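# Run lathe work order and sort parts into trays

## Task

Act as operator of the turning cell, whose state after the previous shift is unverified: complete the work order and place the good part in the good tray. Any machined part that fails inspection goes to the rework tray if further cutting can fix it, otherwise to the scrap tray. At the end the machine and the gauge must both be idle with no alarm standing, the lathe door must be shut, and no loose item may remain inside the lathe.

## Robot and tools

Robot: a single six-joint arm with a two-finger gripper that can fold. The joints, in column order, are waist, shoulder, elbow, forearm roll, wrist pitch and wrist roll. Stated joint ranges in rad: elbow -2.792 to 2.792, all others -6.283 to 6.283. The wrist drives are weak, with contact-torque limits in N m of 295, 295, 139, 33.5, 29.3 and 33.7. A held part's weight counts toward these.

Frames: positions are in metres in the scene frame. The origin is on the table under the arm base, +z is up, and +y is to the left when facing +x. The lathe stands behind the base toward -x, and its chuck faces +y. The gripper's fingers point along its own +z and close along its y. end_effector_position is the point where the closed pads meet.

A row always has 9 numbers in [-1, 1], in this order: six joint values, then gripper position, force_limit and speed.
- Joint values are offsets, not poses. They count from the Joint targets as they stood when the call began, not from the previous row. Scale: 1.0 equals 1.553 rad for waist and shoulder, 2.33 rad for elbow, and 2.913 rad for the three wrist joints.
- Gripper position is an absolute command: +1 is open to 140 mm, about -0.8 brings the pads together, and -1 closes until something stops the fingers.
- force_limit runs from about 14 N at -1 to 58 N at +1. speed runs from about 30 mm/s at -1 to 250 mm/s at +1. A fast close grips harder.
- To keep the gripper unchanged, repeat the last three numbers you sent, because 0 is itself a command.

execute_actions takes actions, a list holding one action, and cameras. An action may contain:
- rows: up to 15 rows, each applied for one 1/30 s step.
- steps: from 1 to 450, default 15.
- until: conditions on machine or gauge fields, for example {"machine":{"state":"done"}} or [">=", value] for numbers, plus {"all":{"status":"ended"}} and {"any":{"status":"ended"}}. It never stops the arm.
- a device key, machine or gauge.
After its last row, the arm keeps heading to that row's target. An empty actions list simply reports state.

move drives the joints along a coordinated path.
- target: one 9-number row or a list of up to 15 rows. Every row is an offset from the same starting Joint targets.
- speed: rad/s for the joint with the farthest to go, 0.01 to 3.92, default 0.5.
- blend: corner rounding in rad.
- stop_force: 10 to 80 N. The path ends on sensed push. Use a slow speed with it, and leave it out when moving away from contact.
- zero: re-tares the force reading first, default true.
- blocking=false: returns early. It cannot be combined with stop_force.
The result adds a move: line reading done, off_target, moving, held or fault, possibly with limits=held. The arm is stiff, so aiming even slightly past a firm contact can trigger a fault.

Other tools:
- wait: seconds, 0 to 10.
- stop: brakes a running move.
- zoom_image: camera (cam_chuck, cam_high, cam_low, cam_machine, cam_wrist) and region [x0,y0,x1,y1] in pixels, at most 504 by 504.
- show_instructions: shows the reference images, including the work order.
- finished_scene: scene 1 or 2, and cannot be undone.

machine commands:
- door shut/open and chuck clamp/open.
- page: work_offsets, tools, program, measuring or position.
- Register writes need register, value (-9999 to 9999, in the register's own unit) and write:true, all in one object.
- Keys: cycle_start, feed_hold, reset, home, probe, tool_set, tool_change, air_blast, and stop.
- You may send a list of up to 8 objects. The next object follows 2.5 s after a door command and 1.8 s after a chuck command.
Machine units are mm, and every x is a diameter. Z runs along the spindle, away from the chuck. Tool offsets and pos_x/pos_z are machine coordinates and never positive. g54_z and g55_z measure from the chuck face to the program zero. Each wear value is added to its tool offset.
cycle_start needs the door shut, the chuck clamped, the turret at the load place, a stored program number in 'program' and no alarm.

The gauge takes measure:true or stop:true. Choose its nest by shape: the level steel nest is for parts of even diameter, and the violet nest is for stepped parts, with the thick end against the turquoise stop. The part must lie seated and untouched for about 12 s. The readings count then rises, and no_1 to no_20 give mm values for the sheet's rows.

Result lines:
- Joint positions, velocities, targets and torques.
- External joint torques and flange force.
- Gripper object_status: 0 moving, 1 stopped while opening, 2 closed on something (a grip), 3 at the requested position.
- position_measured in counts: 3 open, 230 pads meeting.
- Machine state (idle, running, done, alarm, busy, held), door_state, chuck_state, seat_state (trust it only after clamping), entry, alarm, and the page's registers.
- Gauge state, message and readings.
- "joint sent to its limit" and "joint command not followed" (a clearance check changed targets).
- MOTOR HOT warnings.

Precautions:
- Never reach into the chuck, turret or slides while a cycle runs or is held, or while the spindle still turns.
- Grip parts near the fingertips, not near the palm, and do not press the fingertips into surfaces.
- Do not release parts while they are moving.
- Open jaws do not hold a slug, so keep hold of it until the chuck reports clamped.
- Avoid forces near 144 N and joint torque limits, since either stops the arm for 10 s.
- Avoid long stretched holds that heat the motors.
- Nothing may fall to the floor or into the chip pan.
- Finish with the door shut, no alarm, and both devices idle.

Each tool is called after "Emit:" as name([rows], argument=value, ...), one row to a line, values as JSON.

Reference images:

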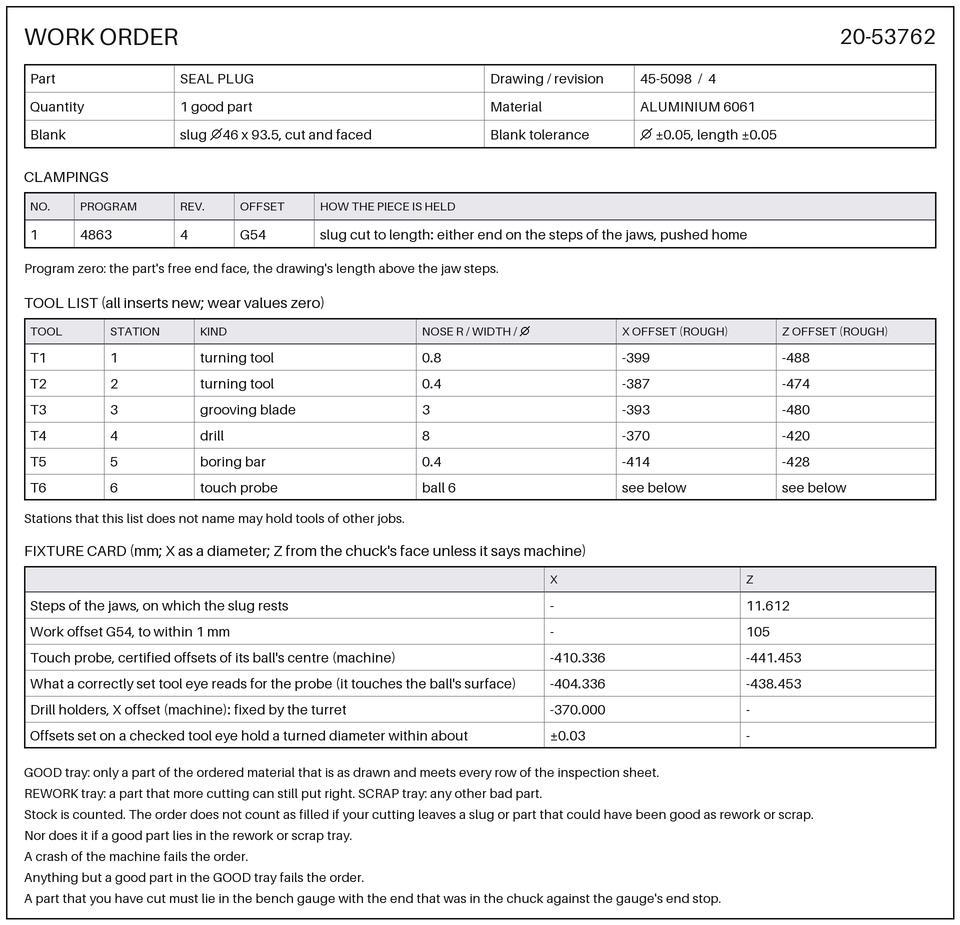

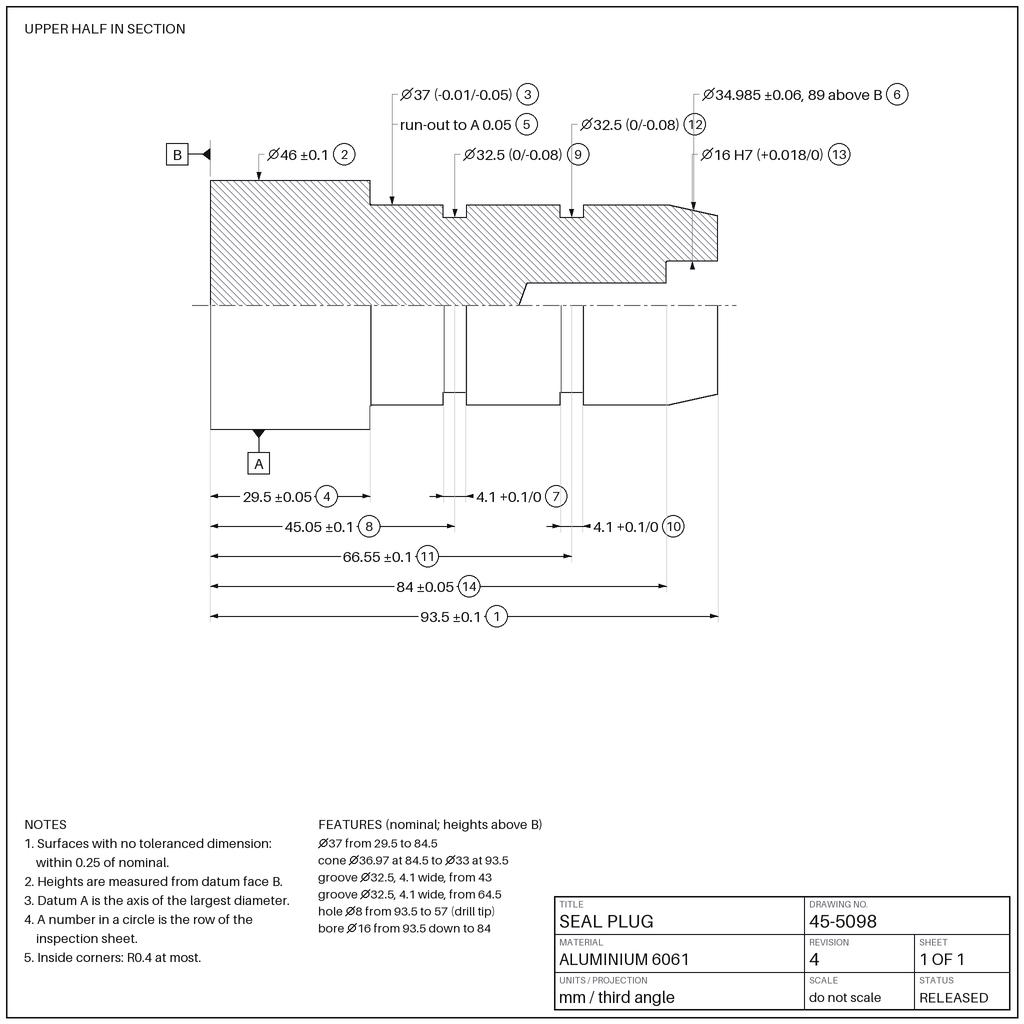

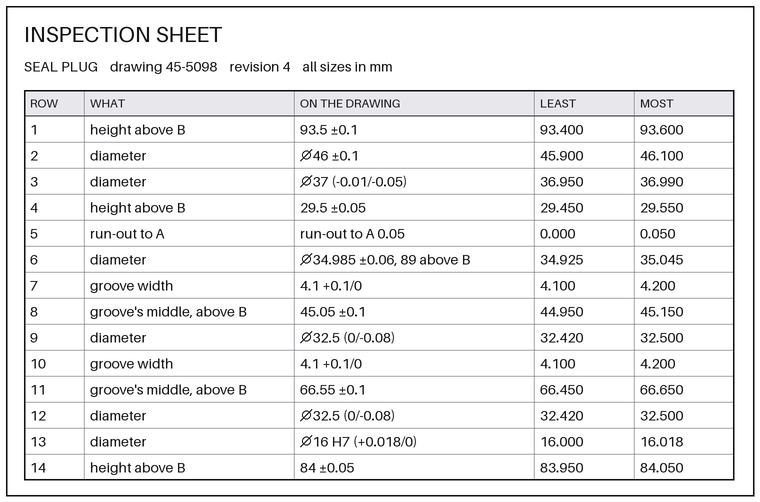

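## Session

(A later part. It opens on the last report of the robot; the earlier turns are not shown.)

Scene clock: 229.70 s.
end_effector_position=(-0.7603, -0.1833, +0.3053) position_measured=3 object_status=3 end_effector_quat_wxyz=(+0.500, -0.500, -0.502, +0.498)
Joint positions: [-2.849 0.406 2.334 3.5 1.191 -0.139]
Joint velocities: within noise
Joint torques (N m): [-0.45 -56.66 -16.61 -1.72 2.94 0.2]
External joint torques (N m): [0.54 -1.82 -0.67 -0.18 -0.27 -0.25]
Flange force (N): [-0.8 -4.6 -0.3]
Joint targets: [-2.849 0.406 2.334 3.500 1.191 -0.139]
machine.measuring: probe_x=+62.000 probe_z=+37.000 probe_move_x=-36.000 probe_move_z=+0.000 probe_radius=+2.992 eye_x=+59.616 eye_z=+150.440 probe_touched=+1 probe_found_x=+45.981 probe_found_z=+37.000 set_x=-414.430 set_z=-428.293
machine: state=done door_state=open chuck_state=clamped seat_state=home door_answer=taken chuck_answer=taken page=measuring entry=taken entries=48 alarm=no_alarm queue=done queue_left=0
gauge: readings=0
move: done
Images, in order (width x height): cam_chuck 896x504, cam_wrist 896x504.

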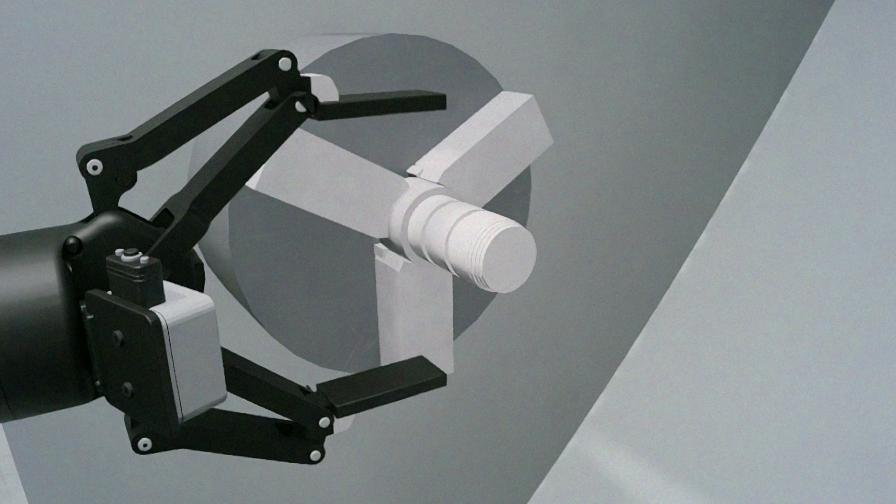

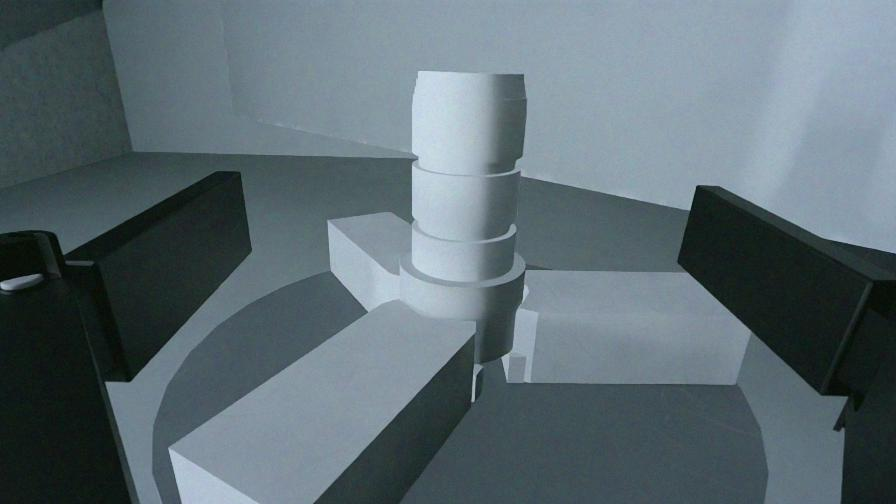

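Emit:
move(target=[0.0084,-0.0096,0.0132,0.0048,0.006,-0.0024,1,0,-1], speed=0.1, cameras=[])

Emit:
execute_actions([
  {"rows":[[0,0,0,0,0,0,-1,0,-1]],"steps":120},
], cameras=["cam_wrist","cam_chuck"])

Scene clock: 247.03 s.
end_effector_position=(-0.7422, -0.1825, +0.3058) position_measured=3 object_status=3 end_effector_quat_wxyz=(+0.503, -0.499, -0.503, +0.496)
Joint positions: [-2.836 0.391 2.365 3.514 1.209 -0.146]
Joint velocities: within noise
Joint torques (N m): [-0.45 -55.03 -15.97 -1.71 2.91 0.2]
External joint torques (N m): [0.56 -1.81 -0.73 -0.15 -0.22 -0.25]
Flange force (N): [-1.0 -4.7 -0.3]
Joint targets: [-2.836 0.391 2.365 3.514 1.209 -0.146]
machine.measuring: probe_x=+62.000 probe_z=+37.000 probe_move_x=-36.000 probe_move_z=+0.000 probe_radius=+2.992 eye_x=+59.616 eye_z=+150.440 probe_touched=+1 probe_found_x=+45.981 probe_found_z=+37.000 set_x=-414.430 set_z=-428.293
machine: state=done door_state=open chuck_state=clamped seat_state=home door_answer=taken chuck_answer=taken page=measuring entry=taken entries=48 alarm=no_alarm queue=done queue_left=0
gauge: readings=0
move: done
No camera images: "cameras" was empty.

Scene clock: 251.33 s.
end_effector_position=(-0.7422, -0.1825, +0.3058) position_measured=187 object_status=0 end_effector_quat_wxyz=(+0.503, -0.499, -0.503, +0.496)
Joint positions: [-2.836 0.391 2.365 3.514 1.209 -0.146]
Joint velocities: within noise
Joint torques (N m): [-1 -49.45 -16.83 -1.65 0.77 0.08]
External joint torques (N m): [1.1 -6.98 0.01 -0.22 1.97 -0.12]
Flange force (N): [0.8 -10.6 -8.1]
Joint targets: [-2.836 0.391 2.365 3.514 1.209 -0.146]
machine.measuring: probe_x=+62.000 probe_z=+37.000 probe_move_x=-36.000 probe_move_z=+0.000 probe_radius=+2.992 eye_x=+59.616 eye_z=+150.440 probe_touched=+1 probe_found_x=+45.981 probe_found_z=+37.000 set_x=-414.430 set_z=-428.293
machine: state=done door_state=open chuck_state=clamped seat_state=home door_answer=taken chuck_answer=taken page=measuring entry=taken entries=48 alarm=no_alarm queue=done queue_left=0
gauge: readings=0
Images, in order (width x height): cam_chuck 896x504, cam_wrist 896x504.

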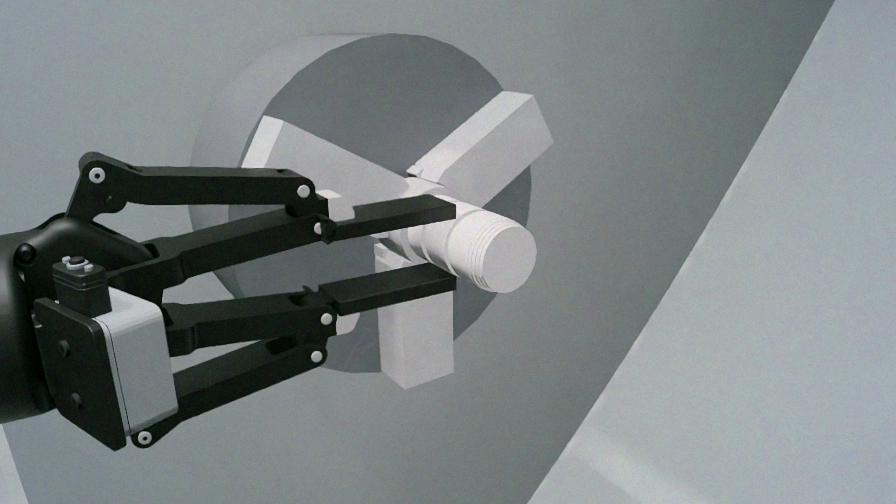

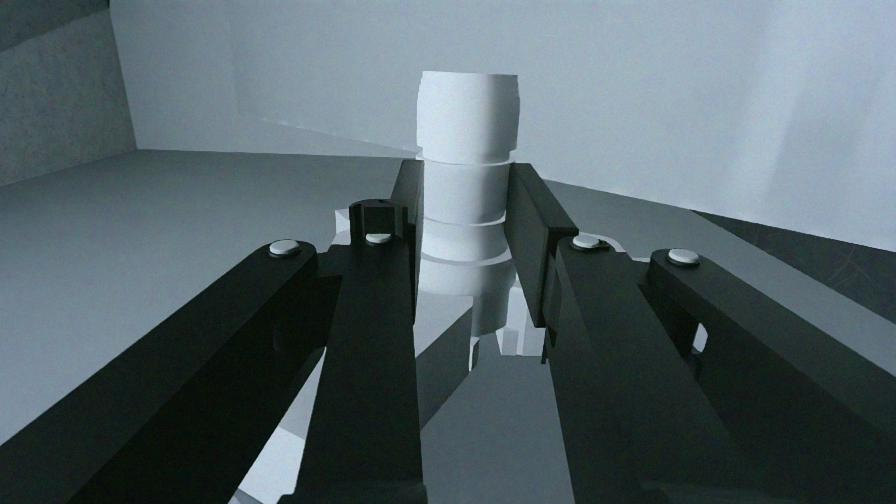

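Emit:
execute_actions([
  {"machine":{"chuck":"open"},"steps":60},
], cameras=["cam_chuck"])

Scene clock: 254.57 s.
end_effector_position=(-0.7422, -0.1825, +0.3058) position_measured=187 object_status=2 end_effector_quat_wxyz=(+0.503, -0.499, -0.503, +0.496)
Joint positions: [-2.836 0.391 2.365 3.514 1.209 -0.146]
Joint velocities: within noise
Joint torques (N m): [0.45 -56.55 -18.08 -2.35 3.98 0.15]
External joint torques (N m): [-0.49 0.13 1.56 0.52 -1.24 -0.2]
Flange force (N): [0.7 -2.4 -1.3]
Joint targets: [-2.836 0.391 2.365 3.514 1.209 -0.146]
Tool commands: gripper/position=-1.0 gripper/force_limit=+0.0 gripper/speed=-1.0
machine.measuring: probe_x=+62.000 probe_z=+37.000 probe_move_x=-36.000 probe_move_z=+0.000 probe_radius=+2.992 eye_x=+59.616 eye_z=+150.440 probe_touched=+1 probe_found_x=+45.981 probe_found_z=+37.000 set_x=-414.430 set_z=-428.293
machine: state=idle door_state=open chuck_state=open seat_state=open door_answer=taken chuck_answer=taken page=measuring entry=taken entries=48 alarm=no_alarm queue=done queue_left=0
gauge: readings=0
Images, in order (width x height): cam_chuck 896x504.

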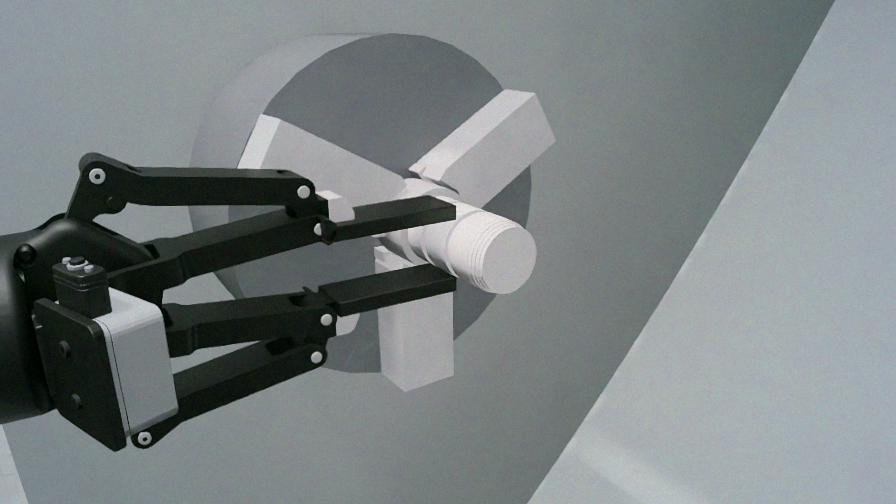

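Emit:
move([
  [-0.0623,-0.009,0.0128,-0.0359,0.0013,0.0143,-1,0,-1],
  [-0.1524,-0.0175,0.0248,-0.0874,0.0032,0.0331,-1,0,-1],
  [-0.2834,-0.0678,0.0697,-0.1631,0.0117,0.0613,-1,0,-1],
  [-0.222,-0.9869,-0.0418,-0.1279,-0.9241,0.05,-1,0,-1],
], speed=[0.12,0.3,0.5,0.6], cameras=["cam_wrist","cam_chuck"])

Scene clock: 272.20 s.
end_effector_position=(-0.1108, -0.0353, +0.4653) position_measured=187 object_status=2 end_effector_quat_wxyz=(-0.186, +0.682, +0.682, -0.184)
Joint positions: [-3.181 -1.142 2.267 3.142 -1.483 0]
Joint velocities: within noise
Joint torques (N m): [-0.11 53.03 -40.69 -3.87 2.08 0.18]
External joint torques (N m): [0.51 1.33 1.39 -0.07 -0.69 -0.21]
Flange force (N): [0.0 0.0 0.0]
Joint targets: [-3.181 -1.142 2.267 3.142 -1.483 0.000]
machine.measuring: probe_x=+62.000 probe_z=+37.000 probe_move_x=-36.000 probe_move_z=+0.000 probe_radius=+2.992 eye_x=+59.616 eye_z=+150.440 probe_touched=+1 probe_found_x=+45.981 probe_found_z=+37.000 set_x=-414.430 set_z=-428.293
machine: state=idle door_state=open chuck_state=open seat_state=open door_answer=taken chuck_answer=taken page=measuring entry=taken entries=48 alarm=no_alarm queue=done queue_left=0
gauge: readings=0
move: done
Images, in order (width x height): cam_chuck 896x504, cam_wrist 896x504.

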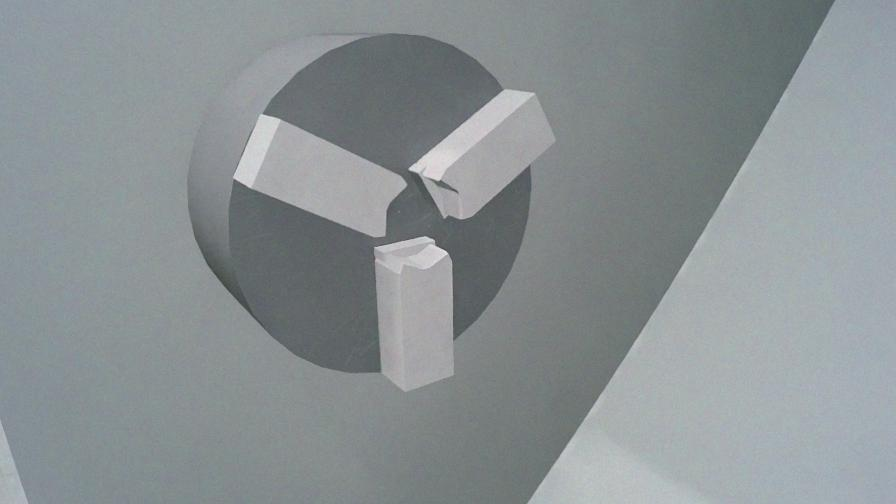

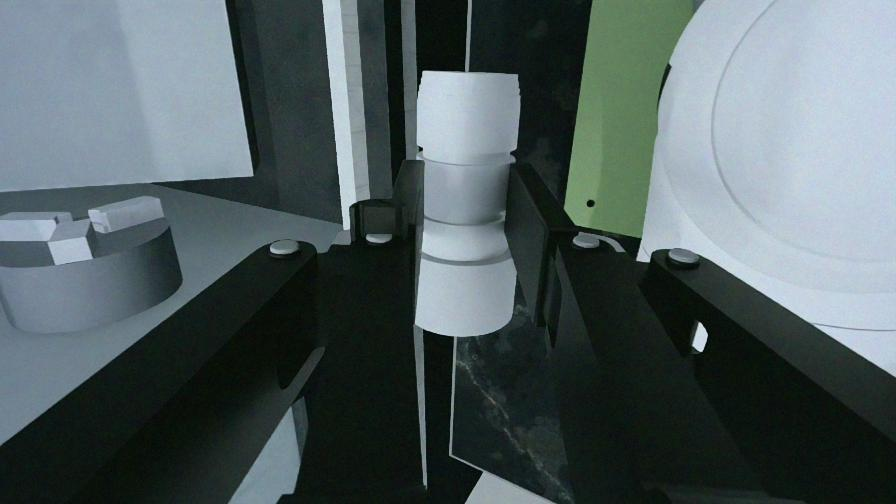

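Emit:
move(target=[0.9981,0.2846,-0.0288,0,-0.0058,-0.1373,-1,0,-1], speed=0.9, cameras=[])

Emit:
move(target=[0.9999,0.5662,-0.1291,-0.0165,0.1499,0.1518,-1,0,-1], speed=0.9, cameras=["cam_wrist","cam_high"])

Scene clock: 279.53 s.
end_effector_position=(+0.0290, -0.2065, +0.4376) position_measured=187 object_status=2 end_effector_quat_wxyz=(-0.013, -0.188, +0.980, -0.068)
Joint positions: [-1.63 -0.7 2.2 3.142 -1.5 -0.4]
Joint velocities: within noise
Joint torques (N m): [-1.46 23.93 -43.32 -4.2 0.67 0.27]
External joint torques (N m): [1.4 0.28 1.33 -0.1 -0.28 -0.28]
Flange force (N): [0.0 0.0 0.0]
Joint targets: [-1.630 -0.700 2.200 3.142 -1.500 -0.400]
machine.measuring: probe_x=+62.000 probe_z=+37.000 probe_move_x=-36.000 probe_move_z=+0.000 probe_radius=+2.992 eye_x=+59.616 eye_z=+150.440 probe_touched=+1 probe_found_x=+45.981 probe_found_z=+37.000 set_x=-414.430 set_z=-428.293
machine: state=idle door_state=open chuck_state=open seat_state=open door_answer=taken chuck_answer=taken page=measuring entry=taken entries=48 alarm=no_alarm queue=done queue_left=0
gauge: readings=0
move: done
No camera images: "cameras" was empty.

Scene clock: 281.83 s.
end_effector_position=(+0.5989, -0.0031, +0.2615) position_measured=187 object_status=2 end_effector_quat_wxyz=(+0.013, +0.686, -0.727, +0.015)
Joint positions: [-0.077 0.179 1.899 3.093 -1.063 0.042]
Joint velocities: within noise
Joint torques (N m): [0.02 -54.75 -37.86 -3.8 0.12 0.23]
External joint torques (N m): [-0.08 0.15 1.15 -0.09 -0.12 -0.23]
Flange force (N): [0.6 1.8 1.1]
Joint targets: [-0.077 0.179 1.899 3.094 -1.063 0.042]
machine.measuring: probe_x=+62.000 probe_z=+37.000 probe_move_x=-36.000 probe_move_z=+0.000 probe_radius=+2.992 eye_x=+59.616 eye_z=+150.440 probe_touched=+1 probe_found_x=+45.981 probe_found_z=+37.000 set_x=-414.430 set_z=-428.293
machine: state=idle door_state=open chuck_state=open seat_state=open door_answer=taken chuck_answer=taken page=measuring entry=taken entries=48 alarm=no_alarm queue=done queue_left=0
gauge: readings=0
move: done
Images, in order (width x height): cam_high 896x504, cam_wrist 896x504.

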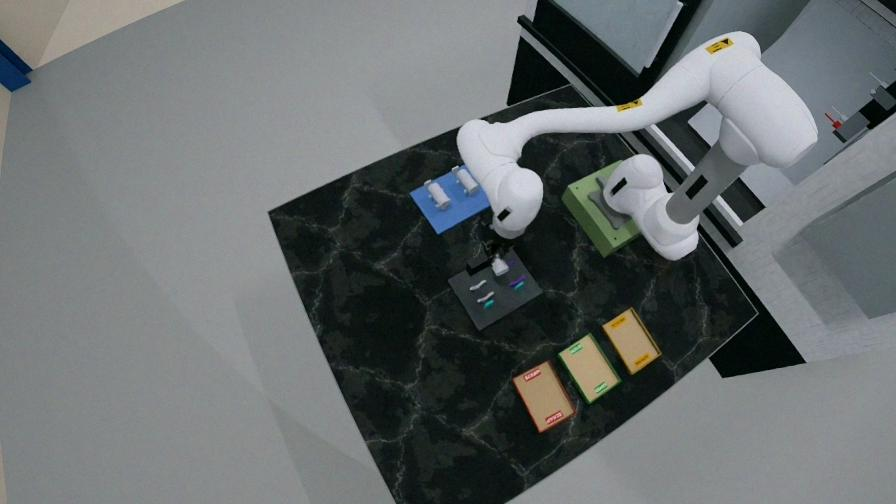

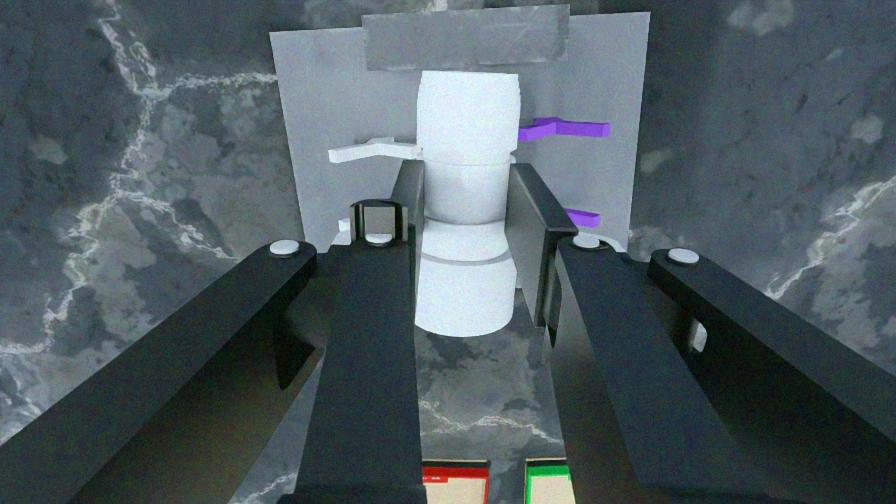

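Emit:
move(target=[0.0612,0.0604,-0.0858,0,-0.0364,0.0038,-1,0,-1], speed=0.4, cameras=["cam_wrist"])

Scene clock: 297.60 s.
end_effector_position=(+0.6789, +0.0577, +0.3021) position_measured=187 object_status=2 end_effector_quat_wxyz=(+0.013, +0.715, -0.699, +0.017)
Joint positions: [0.018 0.273 1.699 3.094 -1.169 0.053]
Joint velocities: within noise
Joint torques (N m): [-0.01 -66.24 -39.82 -4.15 0.18 0.26]
External joint torques (N m): [-0.04 -0.49 1.19 0.04 -0.2 -0.26]
Flange force (N): [0.7 3.0 0.7]
Joint targets: [0.018 0.273 1.699 3.094 -1.169 0.053]
machine.measuring: probe_x=+62.000 probe_z=+37.000 probe_move_x=-36.000 probe_move_z=+0.000 probe_radius=+2.992 eye_x=+59.616 eye_z=+150.440 probe_touched=+1 probe_found_x=+45.981 probe_found_z=+37.000 set_x=-414.430 set_z=-428.293
machine: state=idle door_state=open chuck_state=open seat_state=open door_answer=taken chuck_answer=taken page=measuring entry=taken entries=48 alarm=no_alarm queue=done queue_left=0
gauge: readings=0
move: done
Images, in order (width x height): cam_wrist 896x504.

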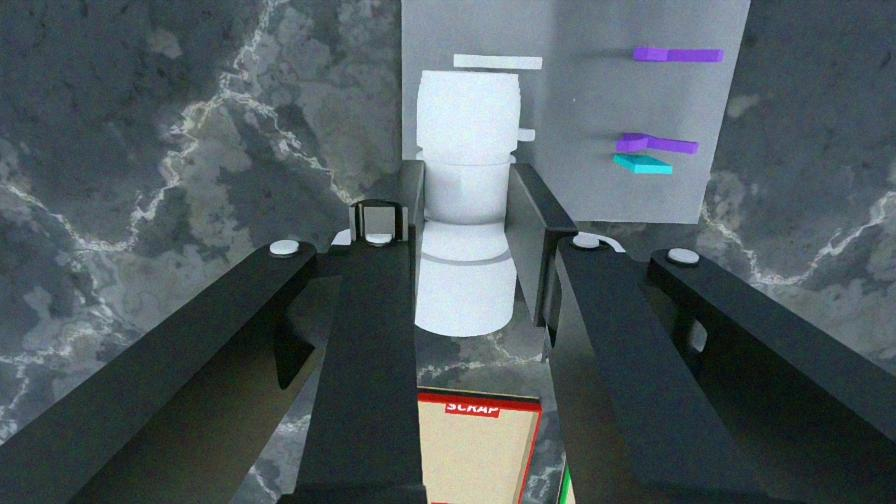

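Emit:
move(target=[-0.0223,-0.0869,0.1717,0,0.091,-0.0139,-1,0,-1], speed=0.3, cameras=["cam_wrist","cam_low"])

Scene clock: 327.90 s.
end_effector_position=(+0.5238, +0.0332, +0.1913) position_measured=187 object_status=2 end_effector_quat_wxyz=(+0.011, +0.721, -0.693, +0.014)
Joint positions: [-0.016 0.138 2.099 3.094 -0.904 0.012]
Joint velocities: within noise
Joint torques (N m): [-0.27 -48.11 -34.22 -3.46 0.06 0.17]
External joint torques (N m): [0.21 1.41 1.15 -0.04 -0.06 -0.17]
Flange force (N): [-0.2 -0.1 2.5]
Joint targets: [-0.016 0.138 2.099 3.094 -0.904 0.012]
machine.measuring: probe_x=+62.000 probe_z=+37.000 probe_move_x=-36.000 probe_move_z=+0.000 probe_radius=+2.992 eye_x=+59.616 eye_z=+150.440 probe_touched=+1 probe_found_x=+45.981 probe_found_z=+37.000 set_x=-414.430 set_z=-428.293
machine: state=idle door_state=open chuck_state=open seat_state=open door_answer=taken chuck_answer=taken page=measuring entry=taken entries=48 alarm=no_alarm queue=done queue_left=0
gauge: readings=0
move: done
Images, in order (width x height): cam_low 896x504, cam_wrist 896x504.

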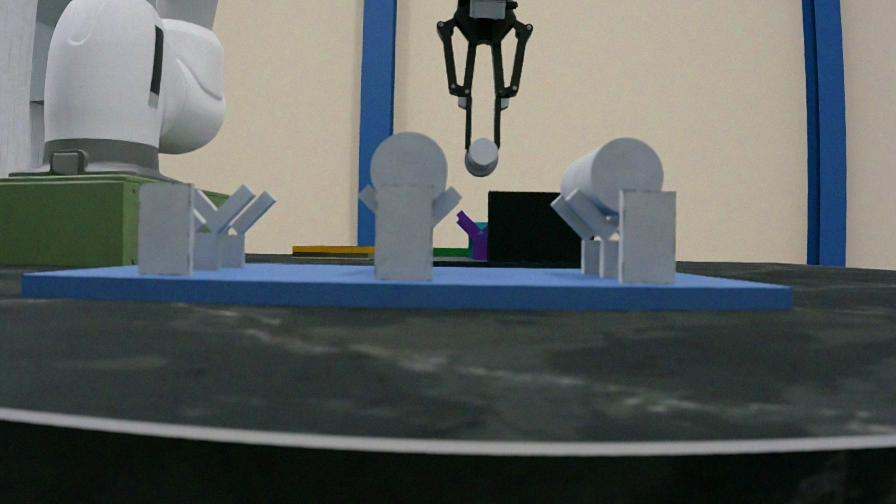

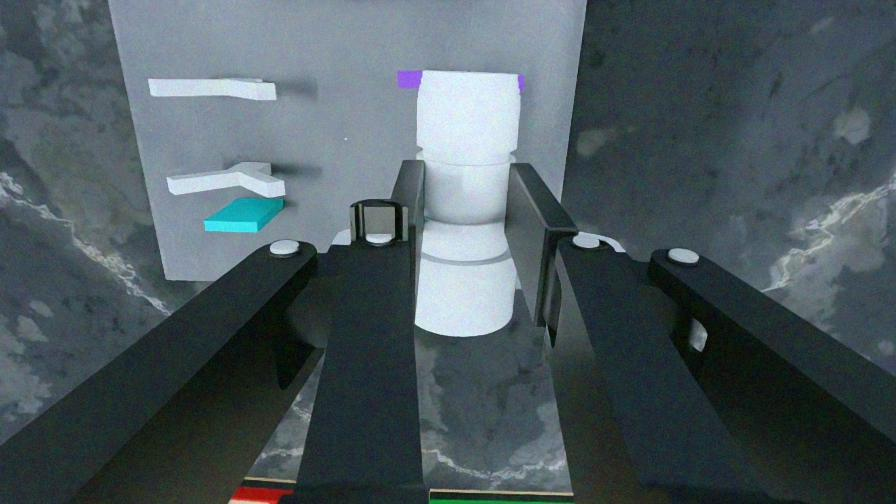

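Emit:
move([
  [-0.0233,0,0,0,0,-0.0124,-1,0,-1],
  [-0.0233,0.0438,0.0197,0,0.0391,-0.0124,-1,0,-1],
], speed=[0.1,0.1], cameras=["cam_wrist","cam_low"])

Scene clock: 370.80 s.
end_effector_position=(+0.5243, +0.0155, +0.1363) position_measured=187 object_status=2 end_effector_quat_wxyz=(+0.010, +0.722, -0.692, +0.012)
Joint positions: [-0.053 0.206 2.145 3.094 -0.79 -0.024]
Joint velocities: within noise
Joint torques (N m): [-0.02 -50.78 -30.57 -3.11 0.13 0.23]
External joint torques (N m): [-0.04 0.59 0.73 -0.04 -0.13 -0.23]
Flange force (N): [0.5 0.5 1.0]
Joint targets: [-0.053 0.206 2.145 3.094 -0.790 -0.024]
machine.measuring: probe_x=+62.000 probe_z=+37.000 probe_move_x=-36.000 probe_move_z=+0.000 probe_radius=+2.992 eye_x=+59.616 eye_z=+150.440 probe_touched=+1 probe_found_x=+45.981 probe_found_z=+37.000 set_x=-414.430 set_z=-428.293
machine: state=idle door_state=open chuck_state=open seat_state=open door_answer=taken chuck_answer=taken page=measuring entry=taken entries=48 alarm=no_alarm queue=done queue_left=0
gauge: readings=0
move: done
Images, in order (width x height): cam_low 896x504, cam_wrist 896x504.

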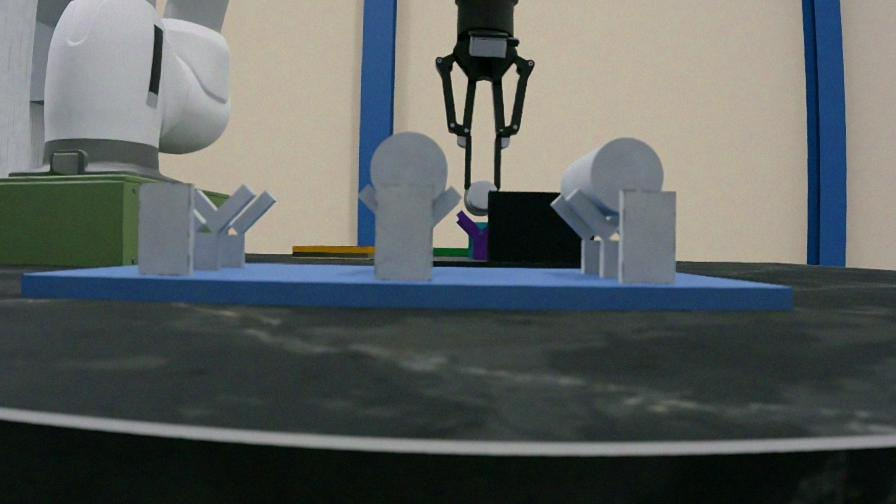

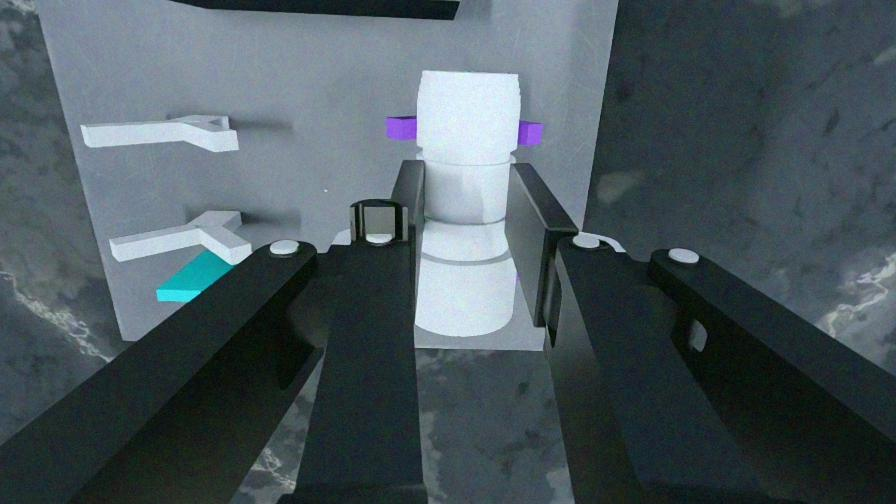

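Emit:
move(target=[-0.0074,0,0,0,0,-0.0039,-1,0,-1], speed=0.05, cameras=[])

Emit:
move(target=[0,0.0180,0.0081,0,0.0161,0,-1,0,-1], speed=0.03, stop_force=10, cameras=["cam_wrist","cam_low"])

Scene clock: 376.93 s.
end_effector_position=(+0.5244, +0.0095, +0.1363) position_measured=187 object_status=2 end_effector_quat_wxyz=(+0.011, +0.722, -0.692, +0.012)
Joint positions: [-0.064 0.206 2.145 3.094 -0.79 -0.035]
Joint velocities: within noise
Joint torques (N m): [-0.09 -51.48 -30.8 -3.06 0.04 0.21]
External joint torques (N m): [0.28 0.95 0.78 -0.09 -0.03 -0.21]
Flange force (N): [-0.2 0.1 1.8]
Joint targets: [-0.064 0.206 2.145 3.094 -0.790 -0.035]
machine.measuring: probe_x=+62.000 probe_z=+37.000 probe_move_x=-36.000 probe_move_z=+0.000 probe_radius=+2.992 eye_x=+59.616 eye_z=+150.440 probe_touched=+1 probe_found_x=+45.981 probe_found_z=+37.000 set_x=-414.430 set_z=-428.293
machine: state=idle door_state=open chuck_state=open seat_state=open door_answer=taken chuck_answer=taken page=measuring entry=taken entries=48 alarm=no_alarm queue=done queue_left=0
gauge: readings=0
move: done
No camera images: "cameras" was empty.

Scene clock: 378.77 s.
end_effector_position=(+0.5232, +0.0100, +0.1194) position_measured=187 object_status=2 end_effector_quat_wxyz=(+0.010, +0.722, -0.691, +0.012)
Joint positions: [-0.064 0.228 2.16 3.094 -0.754 -0.035]
Joint velocities: within noise
Joint torques (N m): [0.03 -49.71 -26.97 -3.02 -0.21 0.29]
External joint torques (N m): [-0.09 -1.84 -2.02 -0.02 0.23 -0.29]
Flange force (N): [0.8 -1.1 -3.5]
Joint targets: [-0.064 0.228 2.160 3.094 -0.754 -0.035]
machine.measuring: probe_x=+62.000 probe_z=+37.000 probe_move_x=-36.000 probe_move_z=+0.000 probe_radius=+2.992 eye_x=+59.616 eye_z=+150.440 probe_touched=+1 probe_found_x=+45.981 probe_found_z=+37.000 set_x=-414.430 set_z=-428.293
machine: state=idle door_state=open chuck_state=open seat_state=open door_answer=taken chuck_answer=taken page=measuring entry=taken entries=48 alarm=no_alarm queue=done queue_left=0
gauge: readings=0
move: contact; the wrist pitch is farthest, 0.011 rad from its target
Images, in order (width x height): cam_low 896x504, cam_wrist 896x504.

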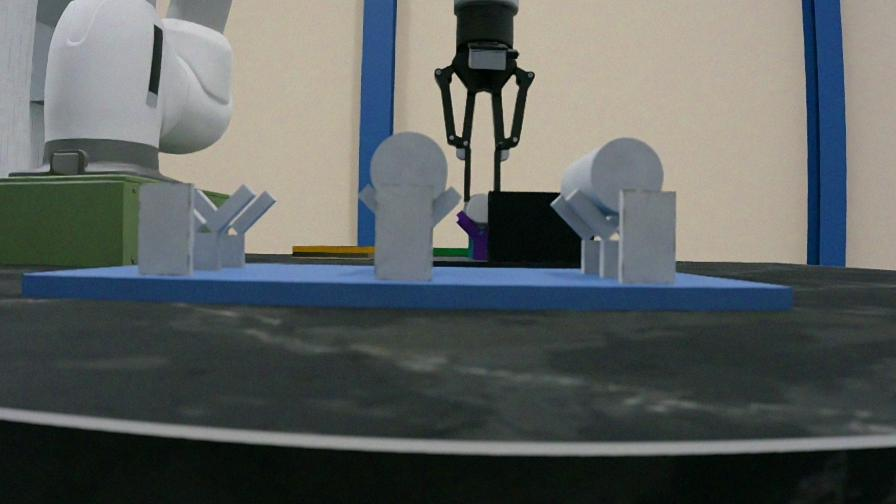

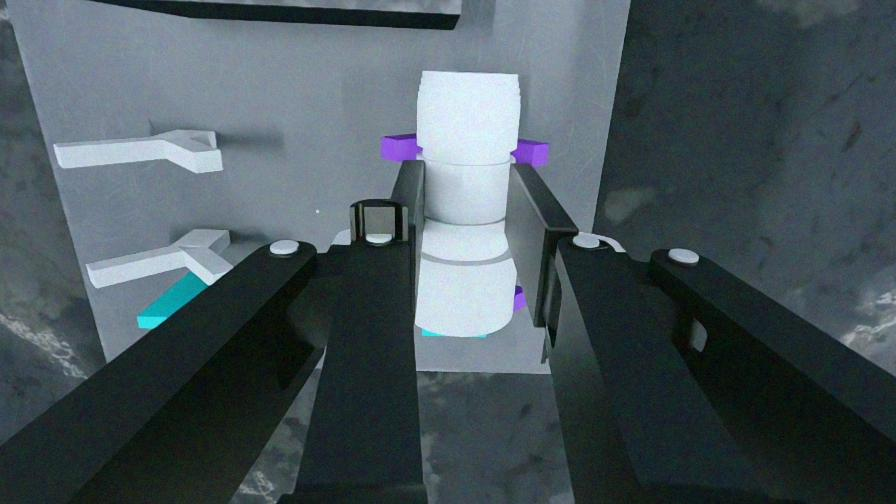

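Emit:
execute_actions([
  {"rows":[[0,0,0,0,0,0,0.1,0,-1]],"steps":75},
], cameras=["cam_wrist","cam_low"])

Scene clock: 385.17 s.
end_effector_position=(+0.5233, +0.0100, +0.1194) position_measured=117 object_status=3 end_effector_quat_wxyz=(+0.010, +0.722, -0.691, +0.012)
Joint positions: [-0.064 0.228 2.16 3.094 -0.754 -0.035]
Joint velocities: within noise
Joint torques (N m): [-1.05 -50.77 -28.23 -3.05 0.11 0.21]
External joint torques (N m): [1.03 -0.69 -0.67 0.01 -0.11 -0.21]
Flange force (N): [-1.5 -0.5 -1.7]
Joint targets: [-0.064 0.228 2.160 3.094 -0.754 -0.035]
machine.measuring: probe_x=+62.000 probe_z=+37.000 probe_move_x=-36.000 probe_move_z=+0.000 probe_radius=+2.992 eye_x=+59.616 eye_z=+150.440 probe_touched=+1 probe_found_x=+45.981 probe_found_z=+37.000 set_x=-414.430 set_z=-428.293
machine: state=idle door_state=open chuck_state=open seat_state=open door_answer=taken chuck_answer=taken page=measuring entry=taken entries=48 alarm=no_alarm queue=done queue_left=0
gauge: readings=0
Images, in order (width x height): cam_low 896x504, cam_wrist 896x504.

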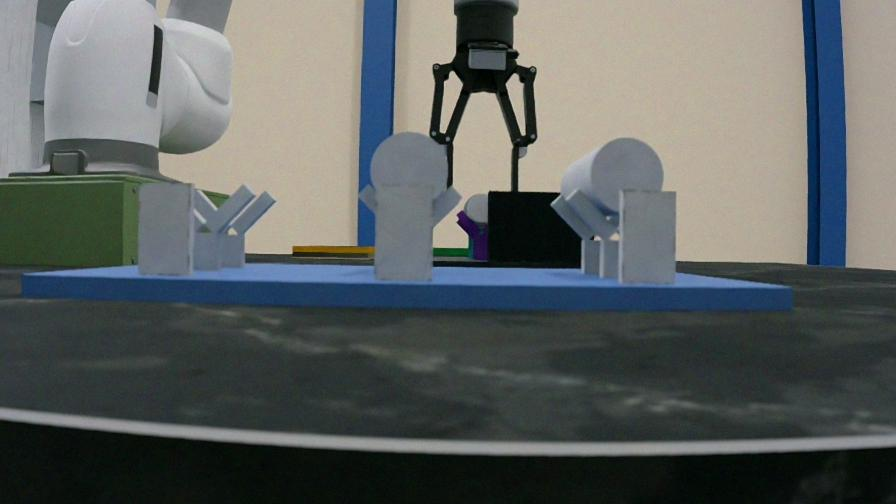

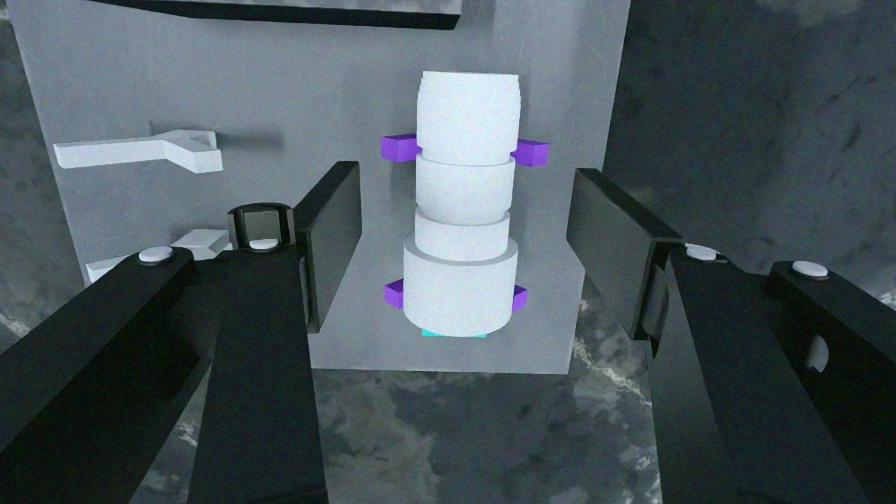

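Emit:
move([
  [0.0061,0,0,0,0,0.0033,0.1,0,-1],
  [0.0061,0.0159,0.0068,0,0.0145,0.0033,0.1,0,-1],
], speed=0.05, stop_force=10, cameras=["cam_wrist"])

Scene clock: 390.80 s.
end_effector_position=(+0.5218, +0.0155, +0.1006) position_measured=117 object_status=3 end_effector_quat_wxyz=(+0.009, +0.723, -0.691, +0.012)
Joint positions: [-0.055 0.252 2.176 3.094 -0.712 -0.025]
Joint velocities: within noise
Joint torques (N m): [-0.09 -51.44 -26.79 -2.89 0.17 0.22]
External joint torques (N m): [0.18 -1.16 -0.79 -0.01 -0.16 -0.22]
Flange force (N): [0.1 0.0 -2.6]
Joint targets: [-0.055 0.252 2.176 3.094 -0.712 -0.025]
machine.measuring: probe_x=+62.000 probe_z=+37.000 probe_move_x=-36.000 probe_move_z=+0.000 probe_radius=+2.992 eye_x=+59.616 eye_z=+150.440 probe_touched=+1 probe_found_x=+45.981 probe_found_z=+37.000 set_x=-414.430 set_z=-428.293
machine: state=idle door_state=open chuck_state=open seat_state=open door_answer=taken chuck_answer=taken page=measuring entry=taken entries=48 alarm=no_alarm queue=done queue_left=0
gauge: readings=0
move: done
Images, in order (width x height): cam_wrist 896x504.

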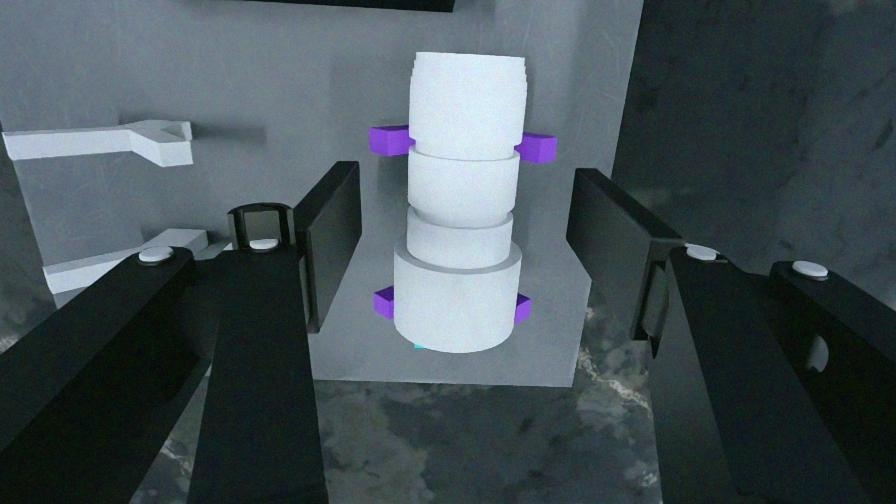

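Emit:
execute_actions([
  {"rows":[[0,0,0,0,0,0,-1,0,-1]],"steps":110},
], cameras=["cam_wrist"])

Scene clock: 396.67 s.
end_effector_position=(+0.5218, +0.0155, +0.1006) position_measured=176 object_status=2 end_effector_quat_wxyz=(+0.009, +0.723, -0.691, +0.012)
Joint positions: [-0.055 0.252 2.176 3.094 -0.712 -0.025]
Joint velocities: within noise
Joint torques (N m): [-1.06 -42.06 -20.67 -3.58 0.34 -0.37]
External joint torques (N m): [1.18 -11.12 -7.05 0.68 -0.33 0.37]
Flange force (N): [-2.3 1.0 -21.7]
Joint targets: [-0.055 0.252 2.176 3.094 -0.712 -0.025]
machine.measuring: probe_x=+62.000 probe_z=+37.000 probe_move_x=-36.000 probe_move_z=+0.000 probe_radius=+2.992 eye_x=+59.616 eye_z=+150.440 probe_touched=+1 probe_found_x=+45.981 probe_found_z=+37.000 set_x=-414.430 set_z=-428.293
machine: state=idle door_state=open chuck_state=open seat_state=open door_answer=taken chuck_answer=taken page=measuring entry=taken entries=48 alarm=no_alarm queue=done queue_left=0
gauge: readings=0
Images, in order (width x height): cam_wrist 896x504.

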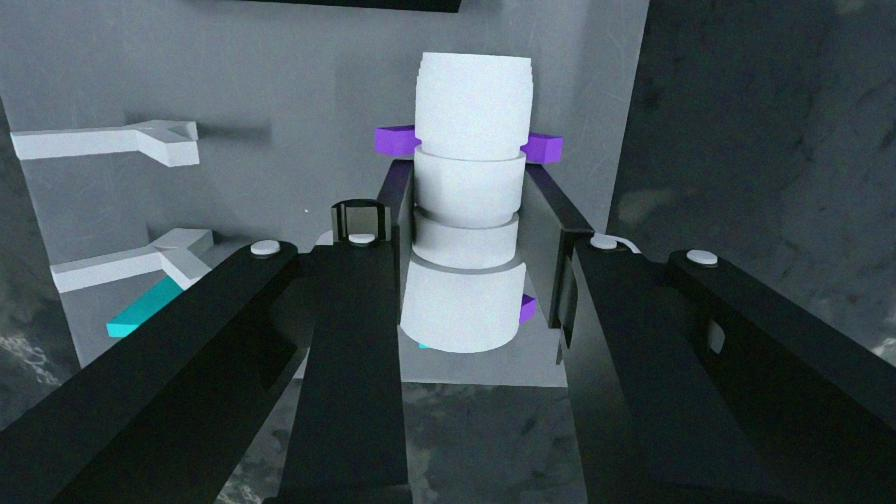

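Emit:
move(target=[0,-0.0003,0,0,0,0,-1,0,-1], speed=0.02, cameras=[])

Emit:
move(target=[0.0186,0,0,0,0,0.0099,-1,0,-1], speed=0.02, stop_force=18, cameras=["cam_wrist"])

Scene clock: 399.97 s.
end_effector_position=(+0.5218, +0.0155, +0.1008) position_measured=176 object_status=2 end_effector_quat_wxyz=(+0.009, +0.723, -0.691, +0.012)
Joint positions: [-0.055 0.252 2.176 3.094 -0.712 -0.025]
Joint velocities: within noise
Joint torques (N m): [-0.17 -51.71 -26.64 -3.49 -0.37 -0.36]
External joint torques (N m): [0.22 -1.24 -0.98 0.59 0.37 0.36]
Flange force (N): [-1.0 -0.1 -1.7]
Joint targets: [-0.055 0.252 2.176 3.094 -0.712 -0.025]
machine.measuring: probe_x=+62.000 probe_z=+37.000 probe_move_x=-36.000 probe_move_z=+0.000 probe_radius=+2.992 eye_x=+59.616 eye_z=+150.440 probe_touched=+1 probe_found_x=+45.981 probe_found_z=+37.000 set_x=-414.430 set_z=-428.293
machine: state=idle door_state=open chuck_state=open seat_state=open door_answer=taken chuck_answer=taken page=measuring entry=taken entries=48 alarm=no_alarm queue=done queue_left=0
gauge: readings=0
move: done
No camera images: "cameras" was empty.

Scene clock: 402.03 s.
end_effector_position=(+0.5212, +0.0306, +0.1008) position_measured=176 object_status=2 end_effector_quat_wxyz=(+0.008, +0.723, -0.691, +0.012)
Joint positions: [-0.026 0.252 2.176 3.094 -0.712 0.003]
Joint velocities: within noise
Joint torques (N m): [5.91 -47.46 -22.93 -0.2 -0.31 -0.04]
External joint torques (N m): [-5.8 -6.06 -4.97 -2.72 0.32 0.04]
Flange force (N): [11.4 -0.7 -10.7]
Joint targets: [-0.026 0.252 2.176 3.094 -0.712 0.003]
machine.measuring: probe_x=+62.000 probe_z=+37.000 probe_move_x=-36.000 probe_move_z=+0.000 probe_radius=+2.992 eye_x=+59.616 eye_z=+150.440 probe_touched=+1 probe_found_x=+45.981 probe_found_z=+37.000 set_x=-414.430 set_z=-428.293
machine: state=idle door_state=open chuck_state=open seat_state=open door_answer=taken chuck_answer=taken page=measuring entry=taken entries=48 alarm=no_alarm queue=done queue_left=0
gauge: readings=0
move: done
Images, in order (width x height): cam_wrist 896x504.

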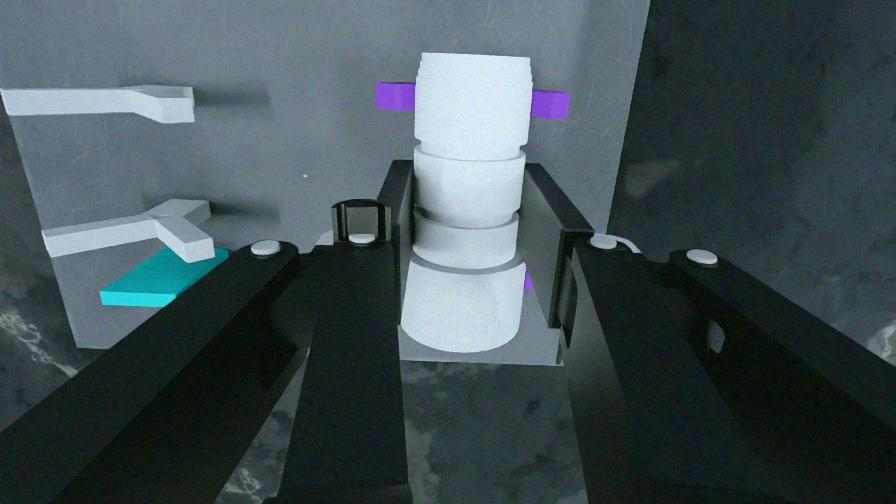

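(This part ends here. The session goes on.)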